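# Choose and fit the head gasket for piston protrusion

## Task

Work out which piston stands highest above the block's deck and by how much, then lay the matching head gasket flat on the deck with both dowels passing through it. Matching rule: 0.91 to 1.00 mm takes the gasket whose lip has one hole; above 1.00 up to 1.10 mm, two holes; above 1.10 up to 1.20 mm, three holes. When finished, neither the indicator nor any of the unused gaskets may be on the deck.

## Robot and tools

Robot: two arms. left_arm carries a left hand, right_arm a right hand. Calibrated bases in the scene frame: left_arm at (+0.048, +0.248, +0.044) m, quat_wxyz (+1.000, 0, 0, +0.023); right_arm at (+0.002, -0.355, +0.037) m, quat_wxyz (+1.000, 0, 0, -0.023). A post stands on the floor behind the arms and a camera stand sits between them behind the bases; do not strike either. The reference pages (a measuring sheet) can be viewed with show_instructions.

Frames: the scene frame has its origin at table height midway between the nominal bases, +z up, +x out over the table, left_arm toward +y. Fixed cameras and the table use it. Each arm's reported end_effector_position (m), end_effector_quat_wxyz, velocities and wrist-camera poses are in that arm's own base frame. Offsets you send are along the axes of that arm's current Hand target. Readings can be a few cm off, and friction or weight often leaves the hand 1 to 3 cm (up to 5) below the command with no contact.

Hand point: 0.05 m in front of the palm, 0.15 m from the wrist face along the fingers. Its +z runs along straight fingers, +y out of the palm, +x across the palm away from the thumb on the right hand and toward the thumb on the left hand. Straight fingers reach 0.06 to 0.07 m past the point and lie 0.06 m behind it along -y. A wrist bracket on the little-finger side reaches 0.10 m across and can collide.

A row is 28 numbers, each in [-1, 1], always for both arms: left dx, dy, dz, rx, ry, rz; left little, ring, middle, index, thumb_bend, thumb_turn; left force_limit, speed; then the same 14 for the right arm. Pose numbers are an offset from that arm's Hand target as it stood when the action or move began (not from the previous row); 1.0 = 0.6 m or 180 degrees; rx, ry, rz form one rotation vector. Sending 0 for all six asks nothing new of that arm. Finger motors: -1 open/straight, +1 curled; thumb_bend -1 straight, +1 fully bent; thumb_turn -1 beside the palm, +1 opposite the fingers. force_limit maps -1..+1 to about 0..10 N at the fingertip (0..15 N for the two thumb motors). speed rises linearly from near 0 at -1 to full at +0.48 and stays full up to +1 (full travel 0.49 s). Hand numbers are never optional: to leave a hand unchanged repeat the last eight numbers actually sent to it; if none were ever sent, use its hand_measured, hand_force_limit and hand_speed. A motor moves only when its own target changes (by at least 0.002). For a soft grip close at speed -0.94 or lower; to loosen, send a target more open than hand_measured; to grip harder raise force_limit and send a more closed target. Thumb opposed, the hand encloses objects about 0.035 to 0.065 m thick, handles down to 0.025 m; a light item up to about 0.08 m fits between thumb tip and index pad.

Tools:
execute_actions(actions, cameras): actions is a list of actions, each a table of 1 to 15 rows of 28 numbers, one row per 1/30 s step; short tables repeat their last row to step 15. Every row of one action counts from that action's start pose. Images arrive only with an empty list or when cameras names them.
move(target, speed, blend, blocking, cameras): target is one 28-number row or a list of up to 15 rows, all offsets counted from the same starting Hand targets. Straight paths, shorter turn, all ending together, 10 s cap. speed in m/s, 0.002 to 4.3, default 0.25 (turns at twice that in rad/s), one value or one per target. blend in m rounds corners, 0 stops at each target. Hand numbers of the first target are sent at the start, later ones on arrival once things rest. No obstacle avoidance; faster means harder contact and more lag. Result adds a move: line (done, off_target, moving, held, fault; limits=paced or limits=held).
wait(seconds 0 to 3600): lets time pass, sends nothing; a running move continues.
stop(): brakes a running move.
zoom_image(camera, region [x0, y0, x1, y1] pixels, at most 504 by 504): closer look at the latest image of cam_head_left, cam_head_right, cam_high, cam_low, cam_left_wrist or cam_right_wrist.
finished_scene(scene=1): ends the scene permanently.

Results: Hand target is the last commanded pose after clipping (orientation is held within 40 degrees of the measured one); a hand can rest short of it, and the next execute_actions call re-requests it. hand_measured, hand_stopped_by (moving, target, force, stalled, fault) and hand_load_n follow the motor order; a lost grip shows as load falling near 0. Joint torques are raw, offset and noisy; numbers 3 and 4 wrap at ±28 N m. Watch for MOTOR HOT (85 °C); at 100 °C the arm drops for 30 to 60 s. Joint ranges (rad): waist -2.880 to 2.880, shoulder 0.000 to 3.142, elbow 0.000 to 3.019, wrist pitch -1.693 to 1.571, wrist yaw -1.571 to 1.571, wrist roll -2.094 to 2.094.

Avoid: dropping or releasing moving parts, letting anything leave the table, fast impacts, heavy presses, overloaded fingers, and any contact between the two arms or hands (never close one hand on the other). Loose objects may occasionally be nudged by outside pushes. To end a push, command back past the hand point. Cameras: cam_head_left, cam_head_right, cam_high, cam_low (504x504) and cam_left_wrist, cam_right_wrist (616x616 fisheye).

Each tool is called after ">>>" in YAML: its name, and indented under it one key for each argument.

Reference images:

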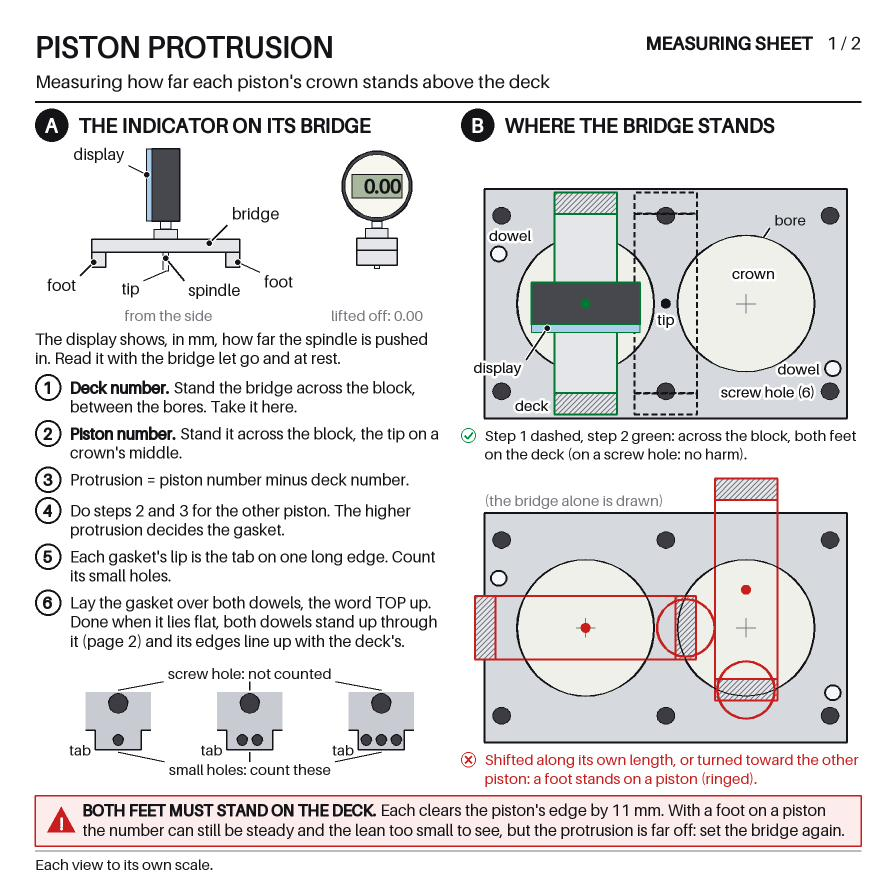

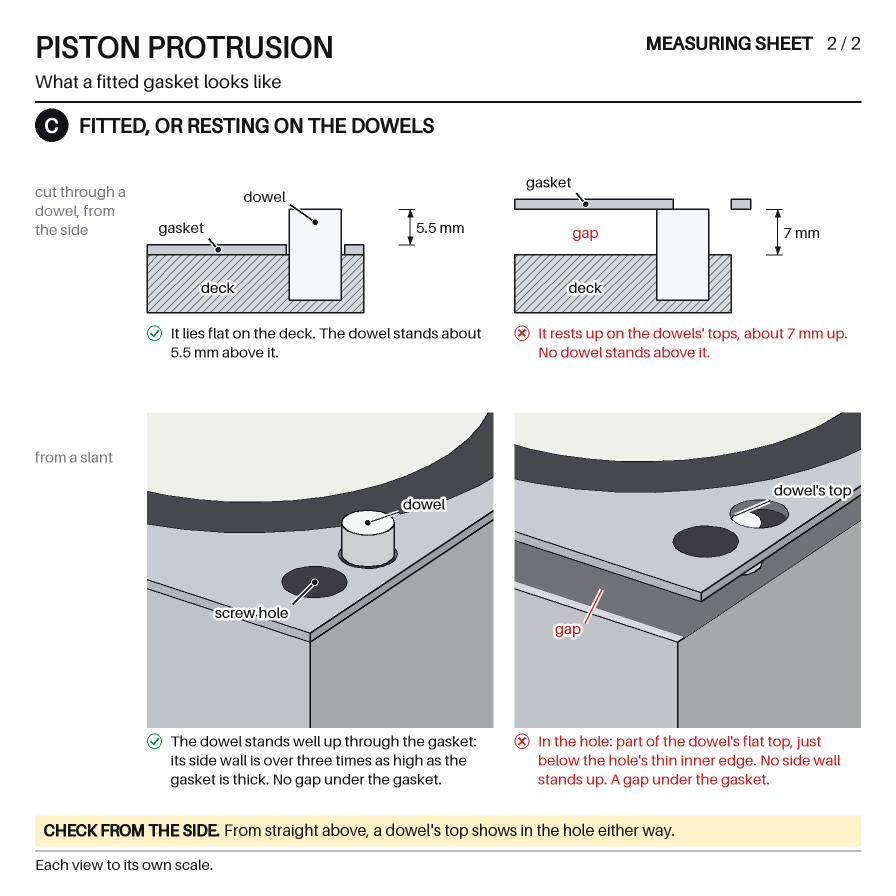

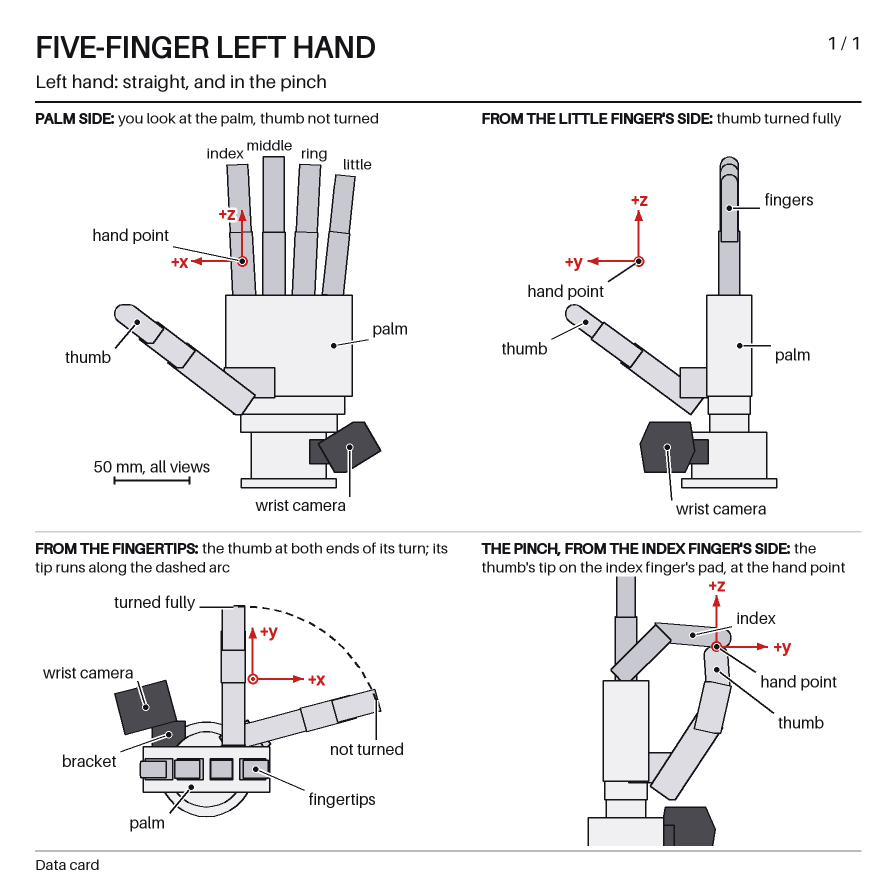

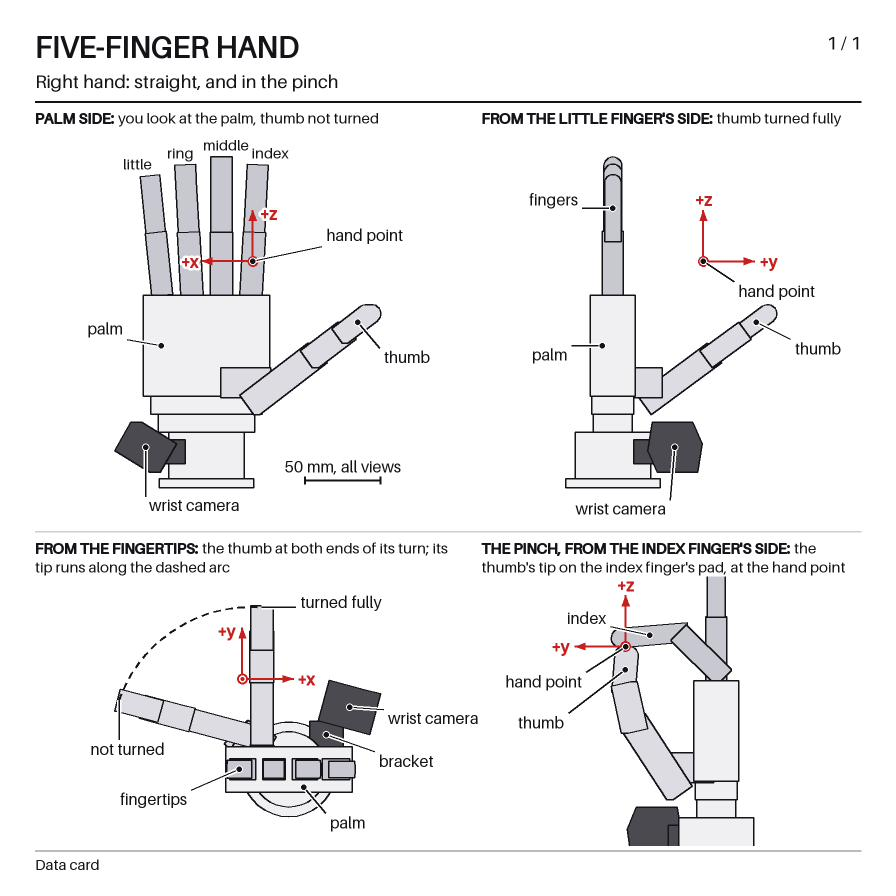

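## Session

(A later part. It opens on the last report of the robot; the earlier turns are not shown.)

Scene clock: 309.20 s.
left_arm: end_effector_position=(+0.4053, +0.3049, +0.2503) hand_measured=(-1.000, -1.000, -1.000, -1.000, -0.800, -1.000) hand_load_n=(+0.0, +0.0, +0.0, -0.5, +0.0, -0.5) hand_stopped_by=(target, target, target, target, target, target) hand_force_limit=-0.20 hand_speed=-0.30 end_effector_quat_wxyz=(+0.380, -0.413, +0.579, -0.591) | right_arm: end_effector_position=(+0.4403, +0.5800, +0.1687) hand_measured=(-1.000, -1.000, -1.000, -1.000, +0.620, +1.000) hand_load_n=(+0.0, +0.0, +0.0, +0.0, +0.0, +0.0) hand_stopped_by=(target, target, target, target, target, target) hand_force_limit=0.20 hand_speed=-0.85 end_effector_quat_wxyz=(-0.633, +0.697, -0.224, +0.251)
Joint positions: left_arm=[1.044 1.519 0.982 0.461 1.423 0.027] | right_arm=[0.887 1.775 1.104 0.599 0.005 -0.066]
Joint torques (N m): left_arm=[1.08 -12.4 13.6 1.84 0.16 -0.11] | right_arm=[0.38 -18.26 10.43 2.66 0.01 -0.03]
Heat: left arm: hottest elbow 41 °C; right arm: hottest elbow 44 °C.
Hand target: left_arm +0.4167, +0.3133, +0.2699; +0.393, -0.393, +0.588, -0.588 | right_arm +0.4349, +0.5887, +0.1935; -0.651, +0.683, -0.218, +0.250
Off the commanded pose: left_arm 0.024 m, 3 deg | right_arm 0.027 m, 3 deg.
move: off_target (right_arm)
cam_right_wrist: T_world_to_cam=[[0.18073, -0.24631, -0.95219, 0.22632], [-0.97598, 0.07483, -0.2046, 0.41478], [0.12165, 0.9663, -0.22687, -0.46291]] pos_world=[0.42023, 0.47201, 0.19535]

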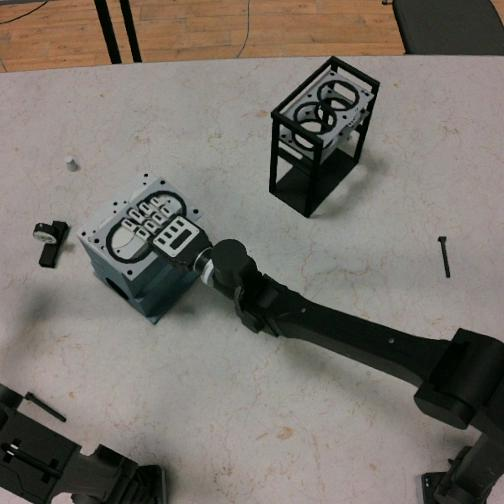

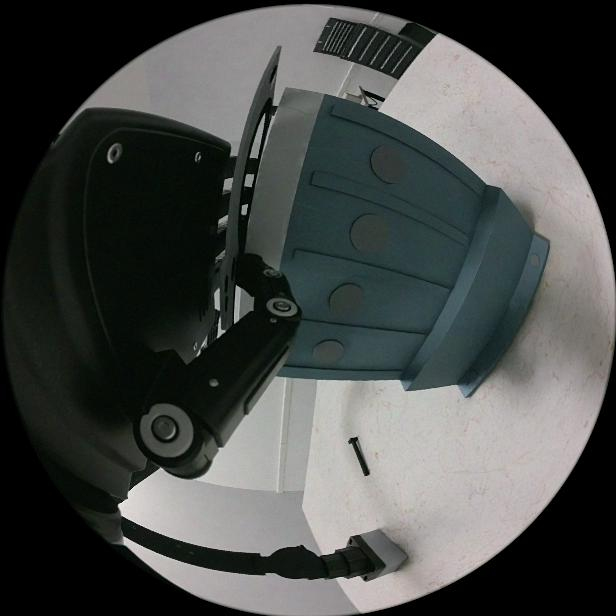

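>>> move:
  target: [0,0,0,0,0,0,-1,-1,-1,-1,-0.8,-1,-0.2,-0.3,0,0,0,0,0,0,-1,-1,-1,-1,-0.1,1,0.2,-0.6]
  speed: 0.03
  cameras: ["cam_right_wrist"]

>>> zoom_image:
  camera: "cam_right_wrist"
  region: [180, 40, 320, 340]

Scene clock: 314.07 s.
left_arm: end_effector_position=(+0.4053, +0.3049, +0.2503) hand_measured=(-1.000, -1.000, -1.000, -1.000, -0.800, -1.000) hand_load_n=(+0.0, +0.0, +0.0, +0.0, +0.0, +0.0) hand_stopped_by=(target, target, target, target, target, target) hand_force_limit=-0.20 hand_speed=-0.30 end_effector_quat_wxyz=(+0.380, -0.413, +0.579, -0.591) | right_arm: end_effector_position=(+0.4403, +0.5800, +0.1687) hand_measured=(-1.000, -1.000, -1.000, -1.000, -0.100, +1.000) hand_load_n=(+0.0, -0.5, +0.0, +0.0, +0.0, +0.0) hand_stopped_by=(target, target, target, target, target, target) hand_force_limit=0.20 hand_speed=-0.60 end_effector_quat_wxyz=(-0.633, +0.697, -0.224, +0.251)
Joint positions: left_arm=[1.044 1.519 0.982 0.461 1.423 0.027] | right_arm=[0.887 1.775 1.104 0.599 0.005 -0.066]
Joint torques (N m): left_arm=[1.14 -12.4 13.6 1.83 0.16 -0.11] | right_arm=[0.38 -18.14 10.43 2.67 0.01 -0.04]
Heat: left arm: hottest elbow 42 °C; right arm: hottest elbow 44 °C.
Hand target: left_arm +0.4167, +0.3133, +0.2699; +0.393, -0.393, +0.588, -0.588 | right_arm +0.4349, +0.5887, +0.1935; -0.651, +0.683, -0.218, +0.250
Off the commanded pose: left_arm 0.024 m, 3 deg | right_arm 0.027 m, 3 deg.
move: done
cam_right_wrist: T_world_to_cam=[[0.18073, -0.24631, -0.95219, 0.22632], [-0.97598, 0.07483, -0.2046, 0.41478], [0.12165, 0.9663, -0.22687, -0.46291]] pos_world=[0.42023, 0.47201, 0.19535]

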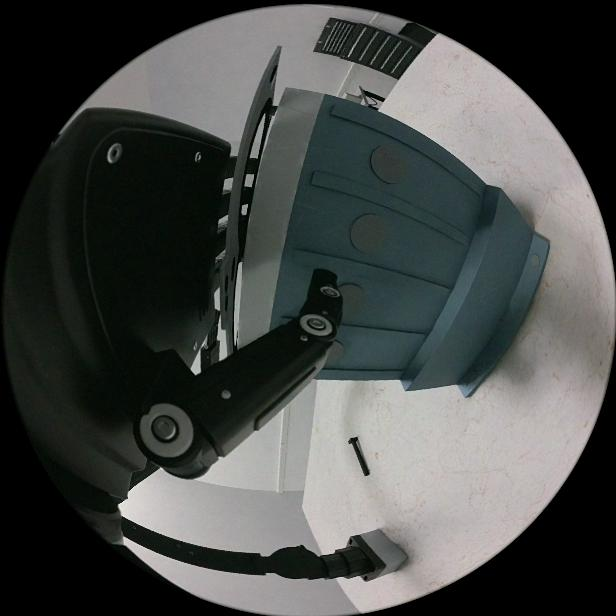

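Scaled by 1.680 from the camera's image (finer frame: 880x880).

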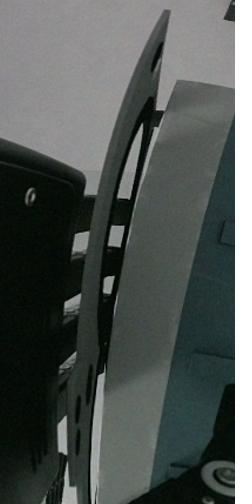

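>>> move:
  target: [0,0,0,0,0,0,-1,-1,-1,-1,-0.8,-1,-0.2,-0.3,0,-0.015,0,0,0,0,-1,-1,-1,-1,-0.1,1,0.2,-0.6]
  speed: 0.04
  cameras: ["cam_right_wrist"]

Scene clock: 314.97 s.
left_arm: end_effector_position=(+0.4053, +0.3049, +0.2503) hand_measured=(-1.000, -1.000, -1.000, -1.000, -0.800, -1.000) hand_load_n=(+0.0, +0.0, +0.0, +0.0, +0.0, +0.0) hand_stopped_by=(target, target, target, target, target, target) hand_force_limit=-0.20 hand_speed=-0.30 end_effector_quat_wxyz=(+0.380, -0.413, +0.579, -0.591) | right_arm: end_effector_position=(+0.4388, +0.5804, +0.1784) hand_measured=(-1.000, -1.000, -1.000, -1.000, -0.100, +1.000) hand_load_n=(+0.0, +0.0, +0.0, +0.0, +0.0, +0.0) hand_stopped_by=(target, target, target, target, target, target) hand_force_limit=0.20 hand_speed=-0.60 end_effector_quat_wxyz=(-0.638, +0.693, -0.222, +0.252)
Joint positions: left_arm=[1.044 1.519 0.982 0.461 1.423 0.027] | right_arm=[0.888 1.761 1.104 0.599 0.005 -0.066]
Joint torques (N m): left_arm=[1.08 -12.4 13.6 1.83 0.16 -0.11] | right_arm=[0.32 -18.2 11.32 1.94 0.06 -0.03]
Motor temperatures (°C): left_arm=[33 31 42 31 30 27] | right_arm=[36 35 44 29 25 33]
Heat: left arm: hottest elbow 42 °C; right arm: hottest elbow 44 °C.
Hand target: left_arm +0.4167, +0.3133, +0.2699; +0.393, -0.393, +0.588, -0.588 | right_arm +0.4348, +0.5891, +0.2025; -0.651, +0.683, -0.218, +0.250
Off the commanded pose: left_arm 0.024 m, 3 deg | right_arm 0.026 m, 2 deg.
move: off_target (right_arm)
cam_right_wrist: T_world_to_cam=[[0.18952, -0.23578, -0.95315, 0.22612], [-0.9743, 0.07518, -0.21232, 0.41571], [0.12172, 0.96889, -0.21547, -0.4645]] pos_world=[0.41872, 0.47211, 0.2037]

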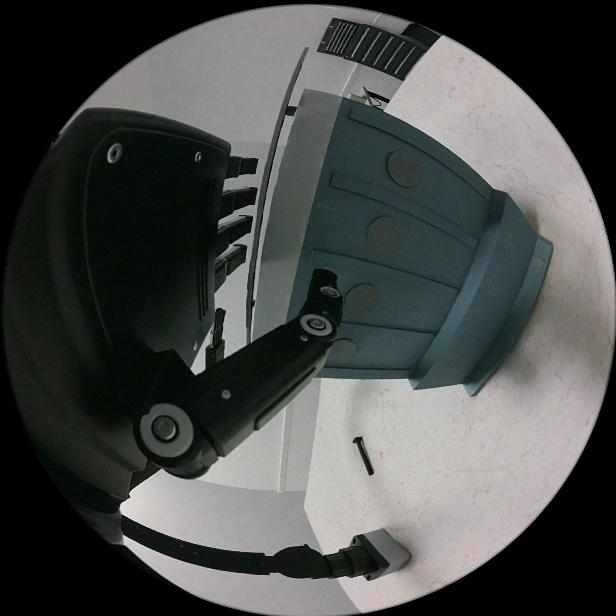

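>>> zoom_image:
  camera: "cam_right_wrist"
  region: [210, 40, 360, 190]

>>> zoom_image:
  camera: "cam_right_wrist"
  region: [200, 200, 350, 400]

Scaled by 3.360 from the camera's image (finer frame: 880x880).

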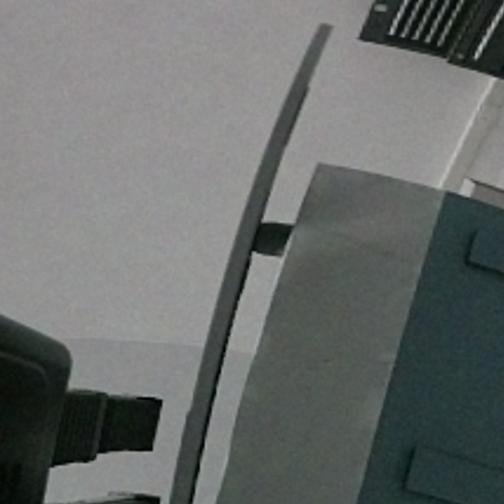

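Scaled by 2.520 from the camera's image (finer frame: 880x880).

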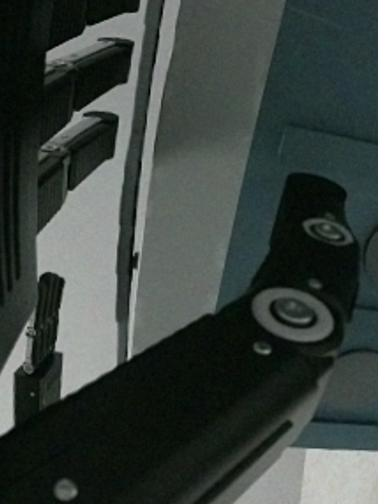

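>>> move:
  target: [0,0,0,0,0,0,-1,-1,-1,-1,-0.8,-1,-0.2,-0.3,0,-0.015,-0.09,0,0,0,-1,-1,-1,-1,-0.1,1,0.2,-0.6]
  speed: 0.06
  cameras: ["cam_right_wrist","cam_high"]

>>> zoom_image:
  camera: "cam_high"
  region: [70, 150, 210, 290]

>>> zoom_image:
  camera: "cam_right_wrist"
  region: [220, 60, 380, 380]

Scene clock: 316.93 s.
left_arm: end_effector_position=(+0.4053, +0.3049, +0.2503) hand_measured=(-1.000, -1.000, -1.000, -1.000, -0.800, -1.000) hand_load_n=(+0.0, +0.0, -0.5, +0.0, +0.0, +0.0) hand_stopped_by=(target, target, target, target, target, target) hand_force_limit=-0.20 hand_speed=-0.30 end_effector_quat_wxyz=(+0.380, -0.413, +0.579, -0.591) | right_arm: end_effector_position=(+0.4078, +0.5438, +0.2000) hand_measured=(-1.000, -1.000, -1.000, -1.000, -0.100, +1.000) hand_load_n=(+0.0, +0.0, +0.0, +0.0, +0.0, +0.0) hand_stopped_by=(target, target, target, target, target, target) hand_force_limit=0.20 hand_speed=-0.60 end_effector_quat_wxyz=(+0.642, -0.689, +0.221, -0.253)
Joint positions: left_arm=[1.044 1.519 0.982 0.461 1.423 0.027] | right_arm=[0.89 1.622 0.976 0.599 0.005 -0.066]
Joint torques (N m): left_arm=[1.08 -12.4 13.61 1.81 0.16 -0.11] | right_arm=[0.21 -15.79 9.57 2.33 0.11 -0.02]
Heat: left arm: hottest elbow 42 °C; right arm: hottest elbow 44 °C.
Hand target: left_arm +0.4167, +0.3133, +0.2699; +0.393, -0.393, +0.588, -0.588 | right_arm +0.4006, +0.5475, +0.2130; +0.651, -0.683, +0.218, -0.250
Off the commanded pose: left_arm 0.024 m, 3 deg | right_arm 0.015 m, 1 deg.
move: off_target (right_arm)
cam_right_wrist: T_world_to_cam=[[0.19596, -0.22797, -0.95375, 0.23713], [-0.973, 0.07579, -0.21803, 0.39313], [0.12199, 0.97071, -0.20696, -0.42344]] pos_world=[0.38771, 0.4353, 0.22424]
Images, in order (width x height): cam_high 504x504, cam_right_wrist 616x616.

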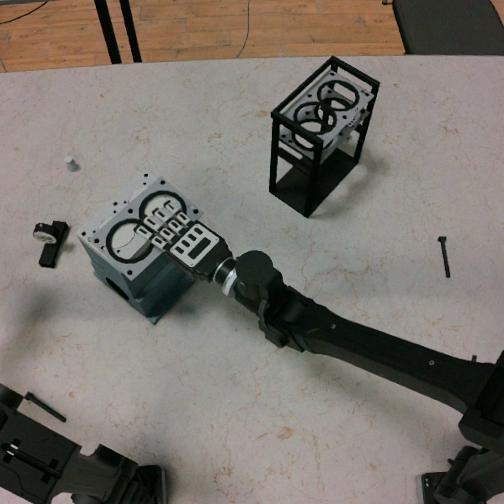

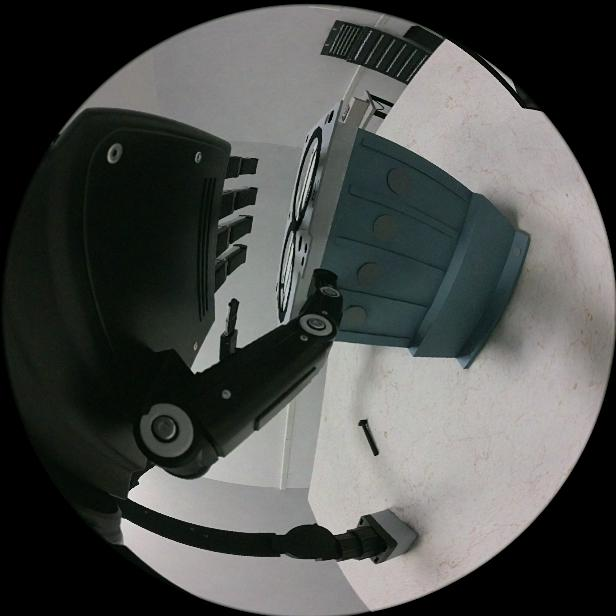

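Scaled by 3.600 from the camera's image (finer frame: 720x720).

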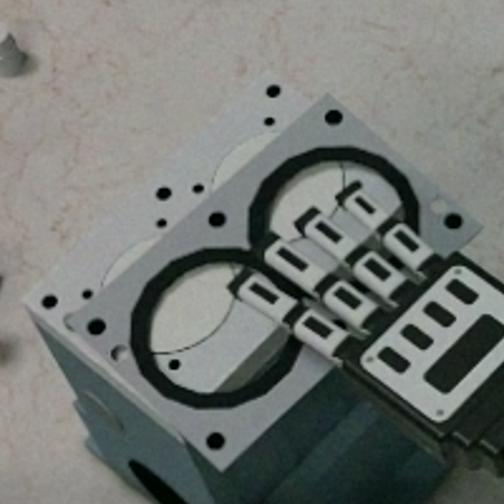

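Scaled by 1.575 from the camera's image (finer frame: 880x880).

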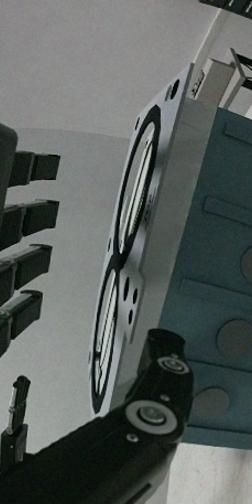

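>>> move:
  target:
    - [0,0,0,0,0,0,-1,-1,-1,-1,-0.8,-1,-0.2,-0.3,0,0,-0.11,0,0,0,-1,-1,-1,-1,-0.9,1,0.2,-0.3]
    - [0,0,0,0,0,0,-1,-1,-1,-1,-0.8,-1,-0.2,-0.3,0,0,-0.125,0,-0.019,0,1,1,1,1,-0.9,1,0.0,-0.3]
  speed: 0.1
  cameras: ["cam_right_wrist","cam_high","cam_low"]

Scene clock: 320.97 s.
left_arm: end_effector_position=(+0.4053, +0.3049, +0.2503) hand_measured=(-1.000, -1.000, -1.000, -1.000, -0.800, -1.000) hand_load_n=(+0.0, +0.0, +0.0, +0.0, +0.0, -0.5) hand_stopped_by=(target, target, target, target, target, target) hand_force_limit=-0.20 hand_speed=-0.30 end_effector_quat_wxyz=(+0.380, -0.413, +0.579, -0.591) | right_arm: end_effector_position=(+0.3491, +0.4926, +0.1998) hand_measured=(+1.000, +1.000, +1.000, +1.000, -0.900, +1.000) hand_load_n=(+0.0, +0.0, +0.5, +0.0, +0.0, +0.0) hand_stopped_by=(target, target, target, target, target, target) hand_force_limit=0.00 hand_speed=-0.30 end_effector_quat_wxyz=(-0.646, +0.703, -0.197, +0.224)
Joint positions: left_arm=[1.044 1.519 0.982 0.461 1.423 0.027] | right_arm=[0.886 1.442 0.778 0.599 -0.078 -0.066]
Joint torques (N m): left_arm=[1.14 -12.4 13.6 1.83 0.16 -0.11] | right_arm=[-1.32 -12.45 9.48 2.86 -0.03 -0.06]
Heat: left arm: hottest elbow 42 °C; right arm: hottest elbow 44 °C.
Hand target: left_arm +0.4167, +0.3133, +0.2699; +0.393, -0.393, +0.588, -0.588 | right_arm +0.3537, +0.4890, +0.2150; -0.657, +0.690, -0.199, +0.230
Off the commanded pose: left_arm 0.024 m, 3 deg | right_arm 0.016 m, 2 deg.
move: off_target (right_arm); target 2's new numbers were sent with right_arm's hand 0.016 m and 2 deg from that target
cam_right_wrist: T_world_to_cam=[[0.19958, -0.22253, -0.95428, 0.23303], [-0.97896, -0.00306, -0.20403, 0.37794], [0.04248, 0.97492, -0.21846, -0.33872]] pos_world=[0.33787, 0.38325, 0.22549]
Images, in order (width x height): cam_high 504x504, cam_low 504x504, cam_right_wrist 616x616.

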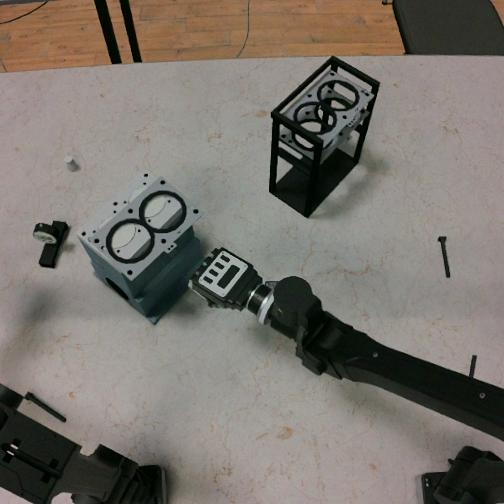

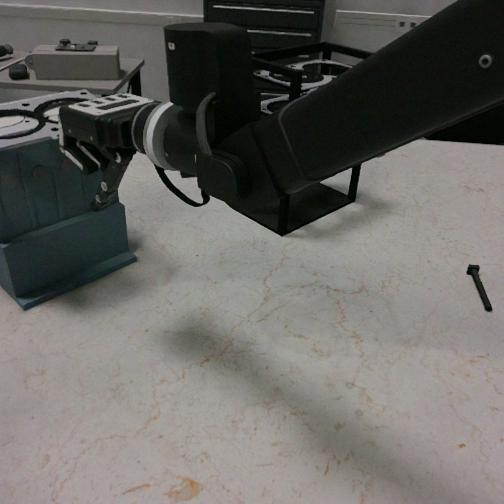

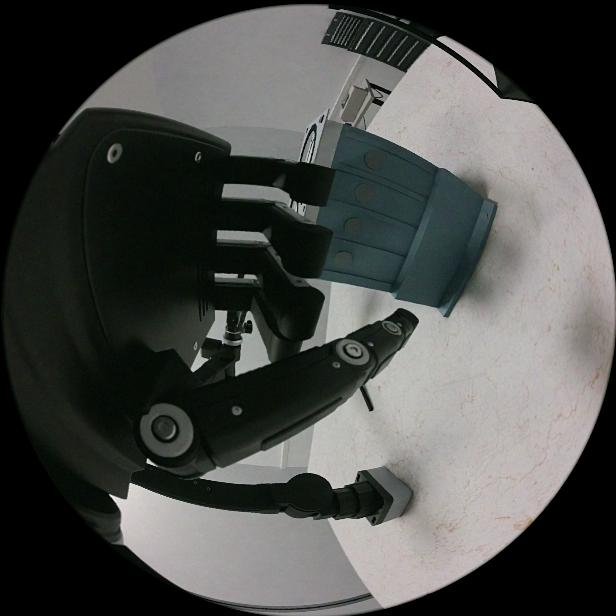

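>>> zoom_image:
  camera: "cam_high"
  region: [70, 160, 210, 300]

>>> zoom_image:
  camera: "cam_low"
  region: [0, 70, 120, 190]

Scaled by 3.600 from the camera's image (finer frame: 720x720).

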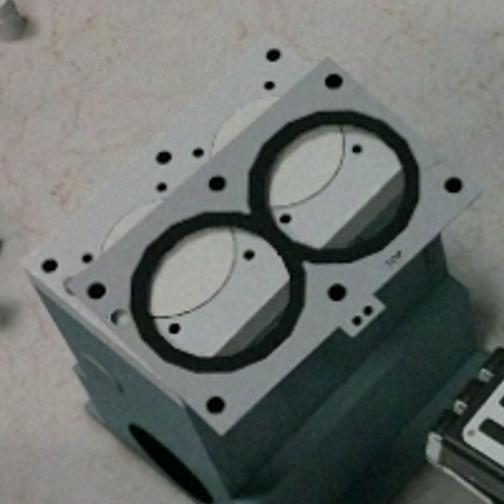

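Scaled by 4.200 from the camera's image (finer frame: 720x720).

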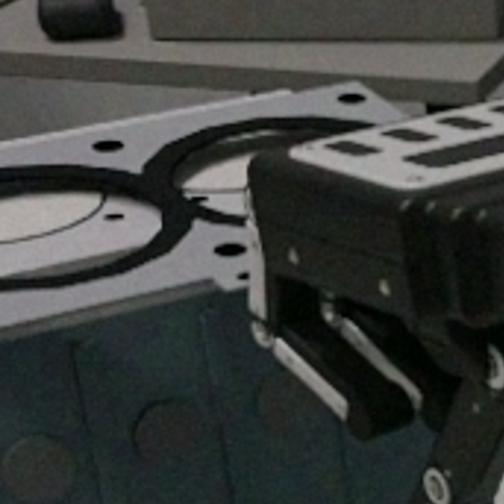

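>>> move:
  target: [0,0,0,0,0,0,-1,-1,-1,-1,-0.8,-1,-0.2,-0.3,0.055,0.06,0.05,0,0,0,1,1,1,1,-0.9,1,0.0,-0.3]
  speed: 0.1
  cameras: ["cam_right_wrist","cam_high","cam_low"]

>>> zoom_image:
  camera: "cam_high"
  region: [70, 160, 270, 360]

>>> zoom_image:
  camera: "cam_right_wrist"
  region: [240, 100, 440, 300]

Scene clock: 323.93 s.
left_arm: end_effector_position=(+0.4053, +0.3049, +0.2503) hand_measured=(-1.000, -1.000, -1.000, -1.000, -0.800, -1.000) hand_load_n=(+0.0, +0.0, +0.0, +0.0, +0.5, -0.5) hand_stopped_by=(target, target, target, target, target, target) hand_force_limit=-0.20 hand_speed=-0.30 end_effector_quat_wxyz=(+0.380, -0.413, +0.579, -0.591) | right_arm: end_effector_position=(+0.3833, +0.4820, +0.1552) hand_measured=(+1.000, +1.000, +1.000, +1.000, -0.900, +1.000) hand_load_n=(+0.0, +0.0, +0.0, +0.0, +0.0, +0.0) hand_stopped_by=(target, target, target, target, target, target) hand_force_limit=0.00 hand_speed=-0.30 end_effector_quat_wxyz=(-0.638, +0.709, -0.203, +0.220)
Joint positions: left_arm=[1.044 1.519 0.982 0.461 1.423 0.027] | right_arm=[0.809 1.563 0.781 0.692 -0.151 -0.066]
Joint torques (N m): left_arm=[1.14 -12.45 13.6 1.84 0.16 -0.11] | right_arm=[-1.26 -11.69 12.48 2.96 -0.05 -0.07]
Heat: left arm: hottest elbow 42 °C; right arm: hottest elbow 44 °C.
Hand target: left_arm +0.4167, +0.3133, +0.2699; +0.393, -0.393, +0.588, -0.588 | right_arm +0.3990, +0.4925, +0.1800; -0.657, +0.690, -0.199, +0.230
Off the commanded pose: left_arm 0.024 m, 3 deg | right_arm 0.031 m, 3 deg.
move: off_target (right_arm)
cam_right_wrist: T_world_to_cam=[[0.17934, -0.2371, -0.95479, 0.19614], [-0.98291, -0.00229, -0.18405, 0.40032], [0.04145, 0.97148, -0.23346, -0.33509]] pos_world=[0.3722, 0.37295, 0.18272]
Images, in order (width x height): cam_high 504x504, cam_low 504x504, cam_right_wrist 616x616.

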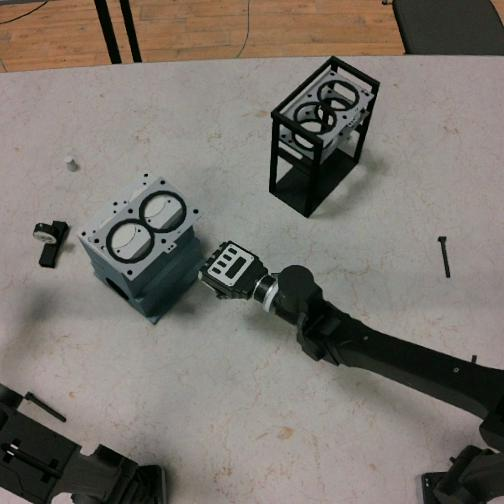

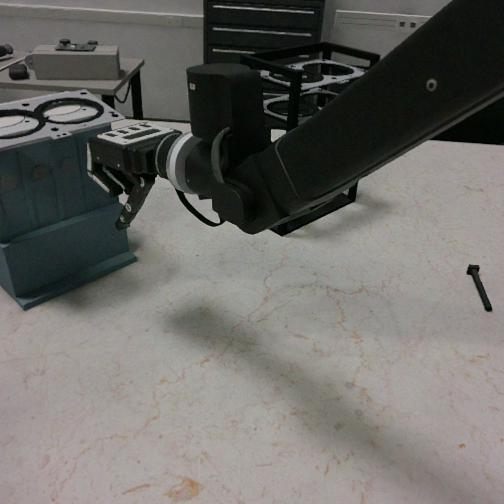

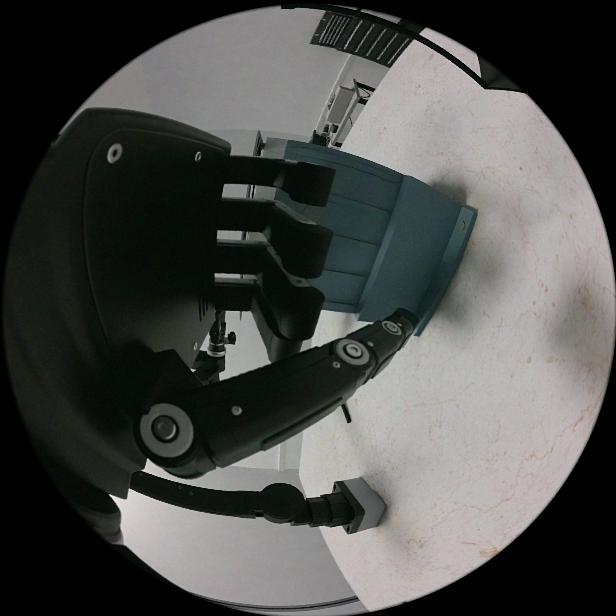

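Scaled by 2.520 from the camera's image (finer frame: 720x720).

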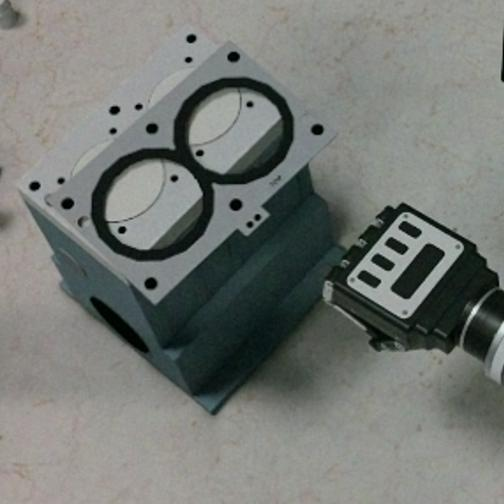

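Scaled by 2.520 from the camera's image (finer frame: 880x880).

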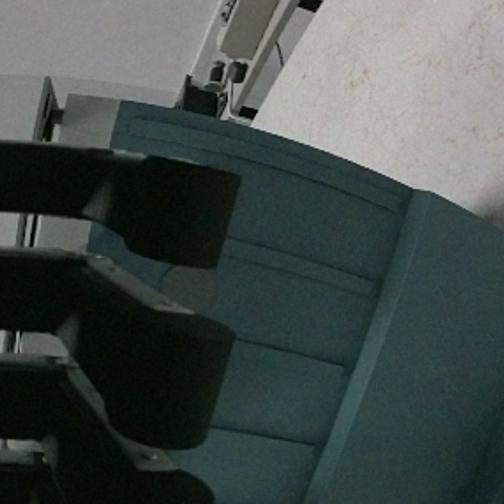

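>>> move:
  target: [0,0,0,0,0,0,-1,-1,-1,-1,-0.8,-1,-0.2,-0.3,-0.038,-0.005,0.05,0,0,0,1,1,1,1,-0.9,1,0.0,-0.3]
  speed: 0.1
  cameras: ["cam_right_wrist","cam_high","cam_low"]

>>> zoom_image:
  camera: "cam_high"
  region: [100, 190, 240, 330]

>>> zoom_image:
  camera: "cam_right_wrist"
  region: [200, 100, 380, 280]

>>> zoom_image:
  camera: "cam_low"
  region: [20, 70, 160, 210]

Scene clock: 325.40 s.
left_arm: end_effector_position=(+0.4053, +0.3049, +0.2503) hand_measured=(-1.000, -1.000, -1.000, -1.000, -0.800, -1.000) hand_load_n=(+0.0, +0.0, +0.0, +0.0, +0.0, -0.5) hand_stopped_by=(target, target, target, target, target, target) hand_force_limit=-0.20 hand_speed=-0.30 end_effector_quat_wxyz=(+0.380, -0.413, +0.579, -0.591) | right_arm: end_effector_position=(+0.3895, +0.5159, +0.1661) hand_measured=(+1.000, +1.000, +1.000, +1.000, -0.900, +1.000) hand_load_n=(+0.0, +0.0, +0.0, +0.0, +0.0, +0.0) hand_stopped_by=(target, target, target, target, target, target) hand_force_limit=0.00 hand_speed=-0.30 end_effector_quat_wxyz=(-0.646, +0.700, -0.201, +0.228)
Joint positions: left_arm=[1.044 1.519 0.982 0.461 1.423 0.027] | right_arm=[0.855 1.613 0.86 0.692 -0.096 -0.066]
Joint torques (N m): left_arm=[1.14 -12.4 13.61 1.84 0.16 -0.11] | right_arm=[-0.26 -12.22 12.64 2.32 0.12 -0.05]
Heat: left arm: hottest elbow 42 °C; right arm: hottest elbow 44 °C.
Hand target: left_arm +0.4167, +0.3133, +0.2699; +0.393, -0.393, +0.588, -0.588 | right_arm +0.3976, +0.5302, +0.1807; -0.657, +0.690, -0.199, +0.230
Off the commanded pose: left_arm 0.024 m, 3 deg | right_arm 0.022 m, 2 deg.
move: off_target (right_arm)
cam_right_wrist: T_world_to_cam=[[0.19806, -0.22187, -0.95475, 0.19829], [-0.97864, 0.00998, -0.20534, 0.40412], [0.05508, 0.97502, -0.21516, -0.37596]] pos_world=[0.37692, 0.40654, 0.1914]
Images, in order (width x height): cam_high 504x504, cam_low 504x504, cam_right_wrist 616x616.

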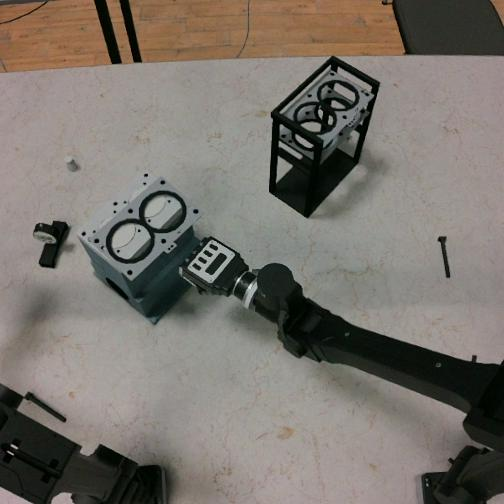

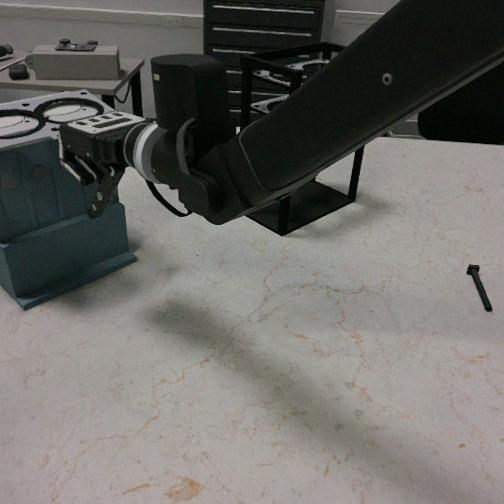

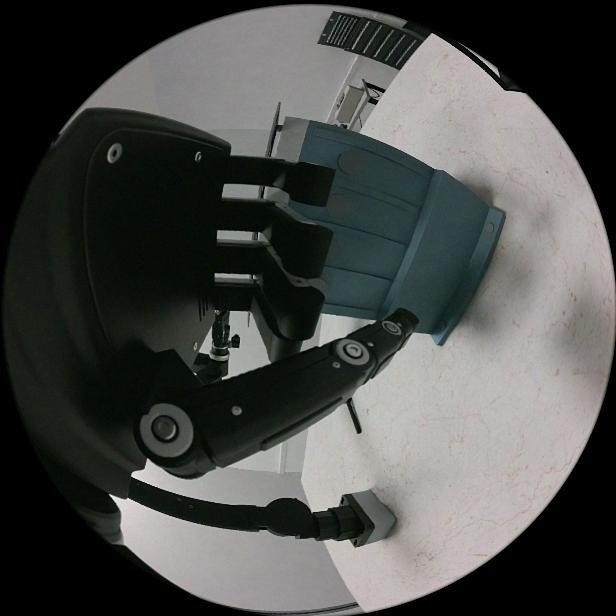

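Scaled by 3.600 from the camera's image (finer frame: 720x720).

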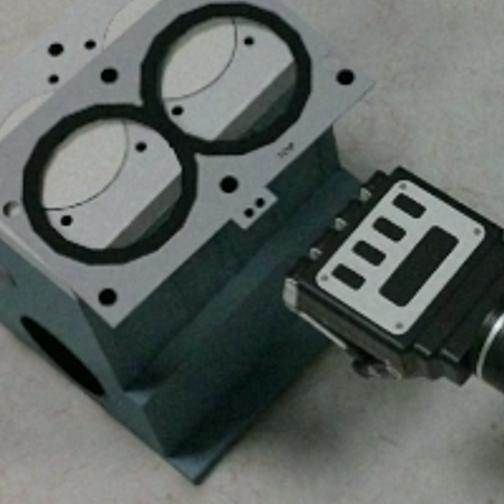

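Scaled by 2.800 from the camera's image (finer frame: 880x880).

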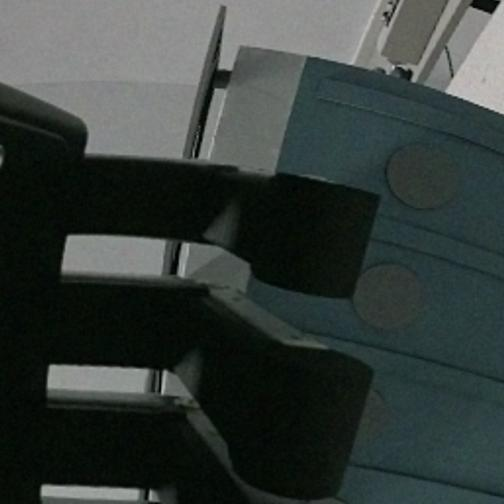

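Scaled by 3.600 from the camera's image (finer frame: 720x720).

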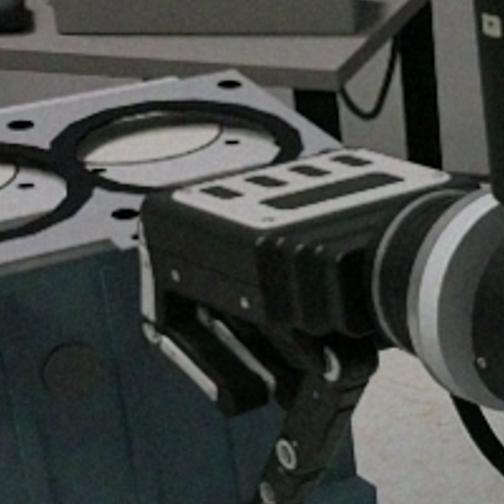

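>>> move:
  target: [0,0,0,0,0,0,-1,-1,-1,-1,-0.8,-1,-0.2,-0.3,0.01,0.02,0.058,0,0,0,1,1,1,1,-0.9,1,0.0,-0.3]
  speed: 0.06
  cameras: ["cam_high"]

>>> zoom_image:
  camera: "cam_high"
  region: [100, 190, 240, 330]

Scene clock: 327.17 s.
left_arm: end_effector_position=(+0.4053, +0.3049, +0.2503) hand_measured=(-1.000, -1.000, -1.000, -1.000, -0.800, -1.000) hand_load_n=(+0.0, +0.0, +0.0, +0.0, +0.0, +0.0) hand_stopped_by=(target, target, target, target, target, target) hand_force_limit=-0.20 hand_speed=-0.30 end_effector_quat_wxyz=(+0.380, -0.413, +0.579, -0.591) | right_arm: end_effector_position=(+0.4111, +0.5418, +0.1519) hand_measured=(+1.000, +1.000, +1.000, +1.000, -0.900, +1.000) hand_load_n=(+0.0, +0.0, +0.0, +0.0, +0.0, -0.5) hand_stopped_by=(target, target, target, target, target, target) hand_force_limit=0.00 hand_speed=-0.30 end_effector_quat_wxyz=(-0.644, +0.703, -0.201, +0.226)
Joint positions: left_arm=[1.044 1.519 0.982 0.461 1.423 0.027] | right_arm=[0.855 1.712 0.951 0.692 -0.1 -0.066]
Joint torques (N m): left_arm=[1.14 -12.45 13.6 1.83 0.16 -0.11] | right_arm=[-0.67 -13.39 12.74 2.58 -0.01 -0.05]
Heat: left arm: hottest elbow 42 °C; right arm: hottest elbow 44 °C.
Hand target: left_arm +0.4167, +0.3133, +0.2699; +0.393, -0.393, +0.588, -0.588 | right_arm +0.4229, +0.5545, +0.1680; -0.657, +0.690, -0.199, +0.230
Off the commanded pose: left_arm 0.024 m, 3 deg | right_arm 0.024 m, 2 deg.
move: off_target (right_arm)

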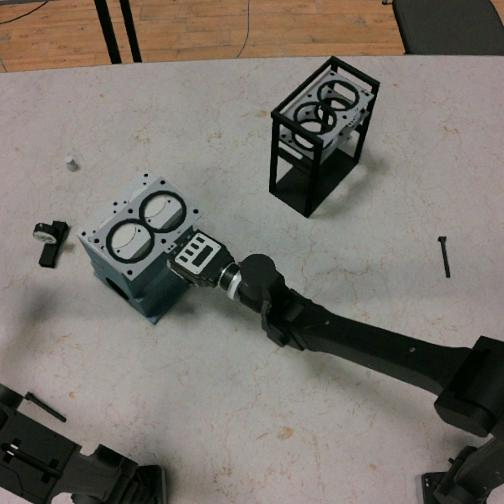

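Scaled by 3.600 from the camera's image (finer frame: 720x720).

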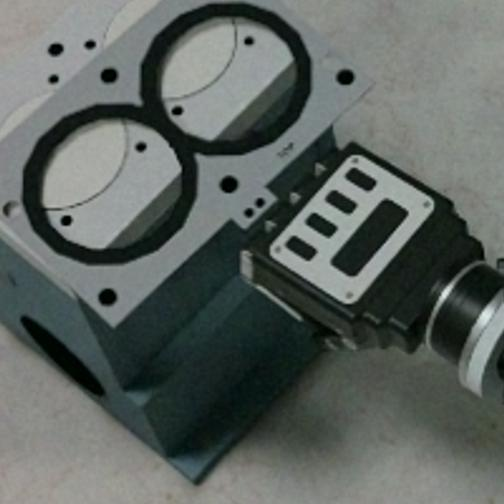

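>>> move:
  target: [0,0,0,0,0,0,-1,-1,-1,-1,-0.8,-1,-0.2,-0.3,0,-0.003,0.02,0,0,0,1,1,1,1,-0.9,1,0.0,-0.3]
  speed: 0.04
  cameras: ["cam_high","cam_right_wrist"]

>>> zoom_image:
  camera: "cam_high"
  region: [70, 160, 210, 300]

>>> zoom_image:
  camera: "cam_right_wrist"
  region: [200, 60, 380, 240]

Scene clock: 328.43 s.
left_arm: end_effector_position=(+0.4053, +0.3049, +0.2503) hand_measured=(-1.000, -1.000, -1.000, -1.000, -0.800, -1.000) hand_load_n=(+0.0, +0.0, +0.0, +0.0, +0.0, +0.0) hand_stopped_by=(target, target, target, target, target, target) hand_force_limit=-0.20 hand_speed=-0.30 end_effector_quat_wxyz=(+0.380, -0.413, +0.579, -0.591) | right_arm: end_effector_position=(+0.4197, +0.5516, +0.1584) hand_measured=(+1.000, +1.000, +1.000, +1.000, -0.900, +1.000) hand_load_n=(+0.0, +0.0, +0.0, +0.0, +0.0, +0.0) hand_stopped_by=(target, target, target, target, target, target) hand_force_limit=0.00 hand_speed=-0.30 end_effector_quat_wxyz=(+0.649, -0.698, +0.199, -0.228)
Joint positions: left_arm=[1.044 1.519 0.982 0.461 1.423 0.027] | right_arm=[0.855 1.732 0.988 0.692 -0.1 -0.066]
Joint torques (N m): left_arm=[1.14 -12.4 13.61 1.84 0.16 -0.12] | right_arm=[-0.56 -13.45 12.92 2.17 0.09 -0.06]
Heat: left arm: hottest elbow 42 °C; right arm: hottest elbow 44 °C.
Hand target: left_arm +0.4167, +0.3133, +0.2699; +0.393, -0.393, +0.588, -0.588 | right_arm +0.4298, +0.5644, +0.1693; +0.657, -0.690, +0.199, -0.229
Off the commanded pose: left_arm 0.024 m, 3 deg | right_arm 0.020 m, 1 deg.
move: off_target (right_arm)
cam_right_wrist: T_world_to_cam=[[0.20442, -0.21436, -0.95512, 0.1862], [-0.97747, 0.00779, -0.21095, 0.43337], [0.05266, 0.97672, -0.20794, -0.41516]] pos_world=[0.4074, 0.44204, 0.18294]

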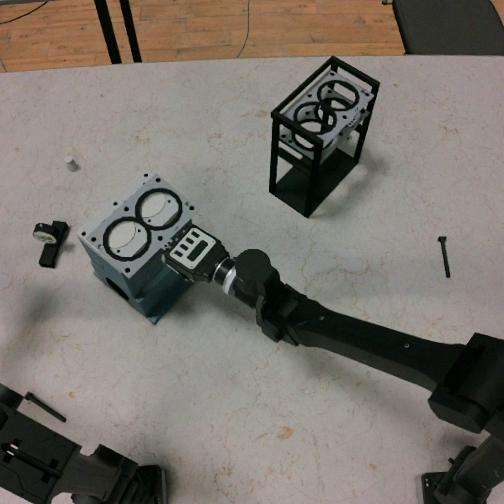

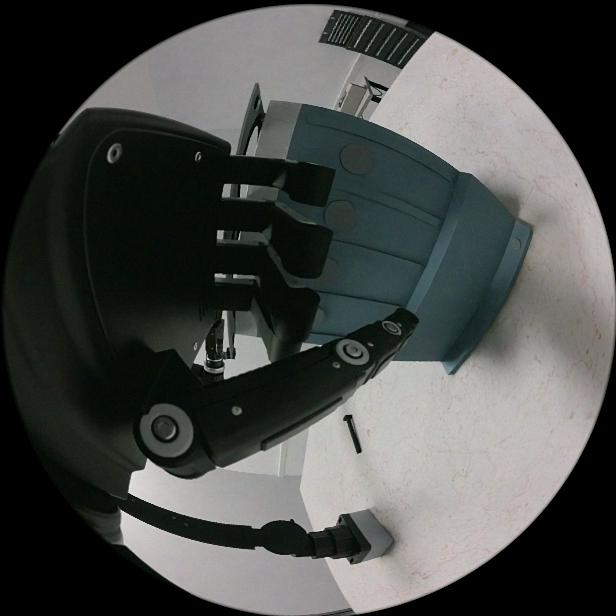

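Scaled by 3.600 from the camera's image (finer frame: 720x720).

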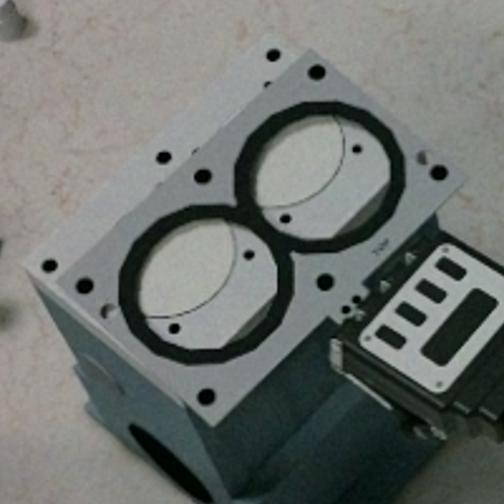

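Scaled by 2.800 from the camera's image (finer frame: 880x880).

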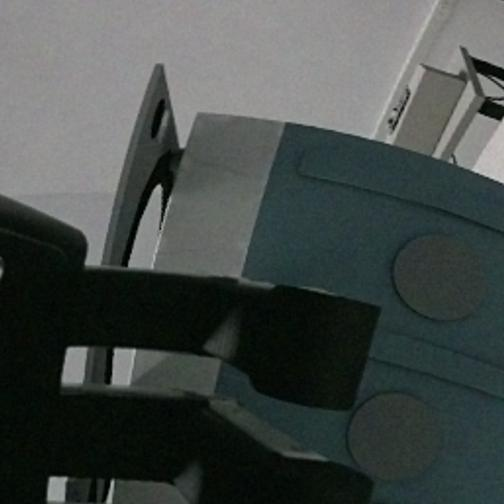

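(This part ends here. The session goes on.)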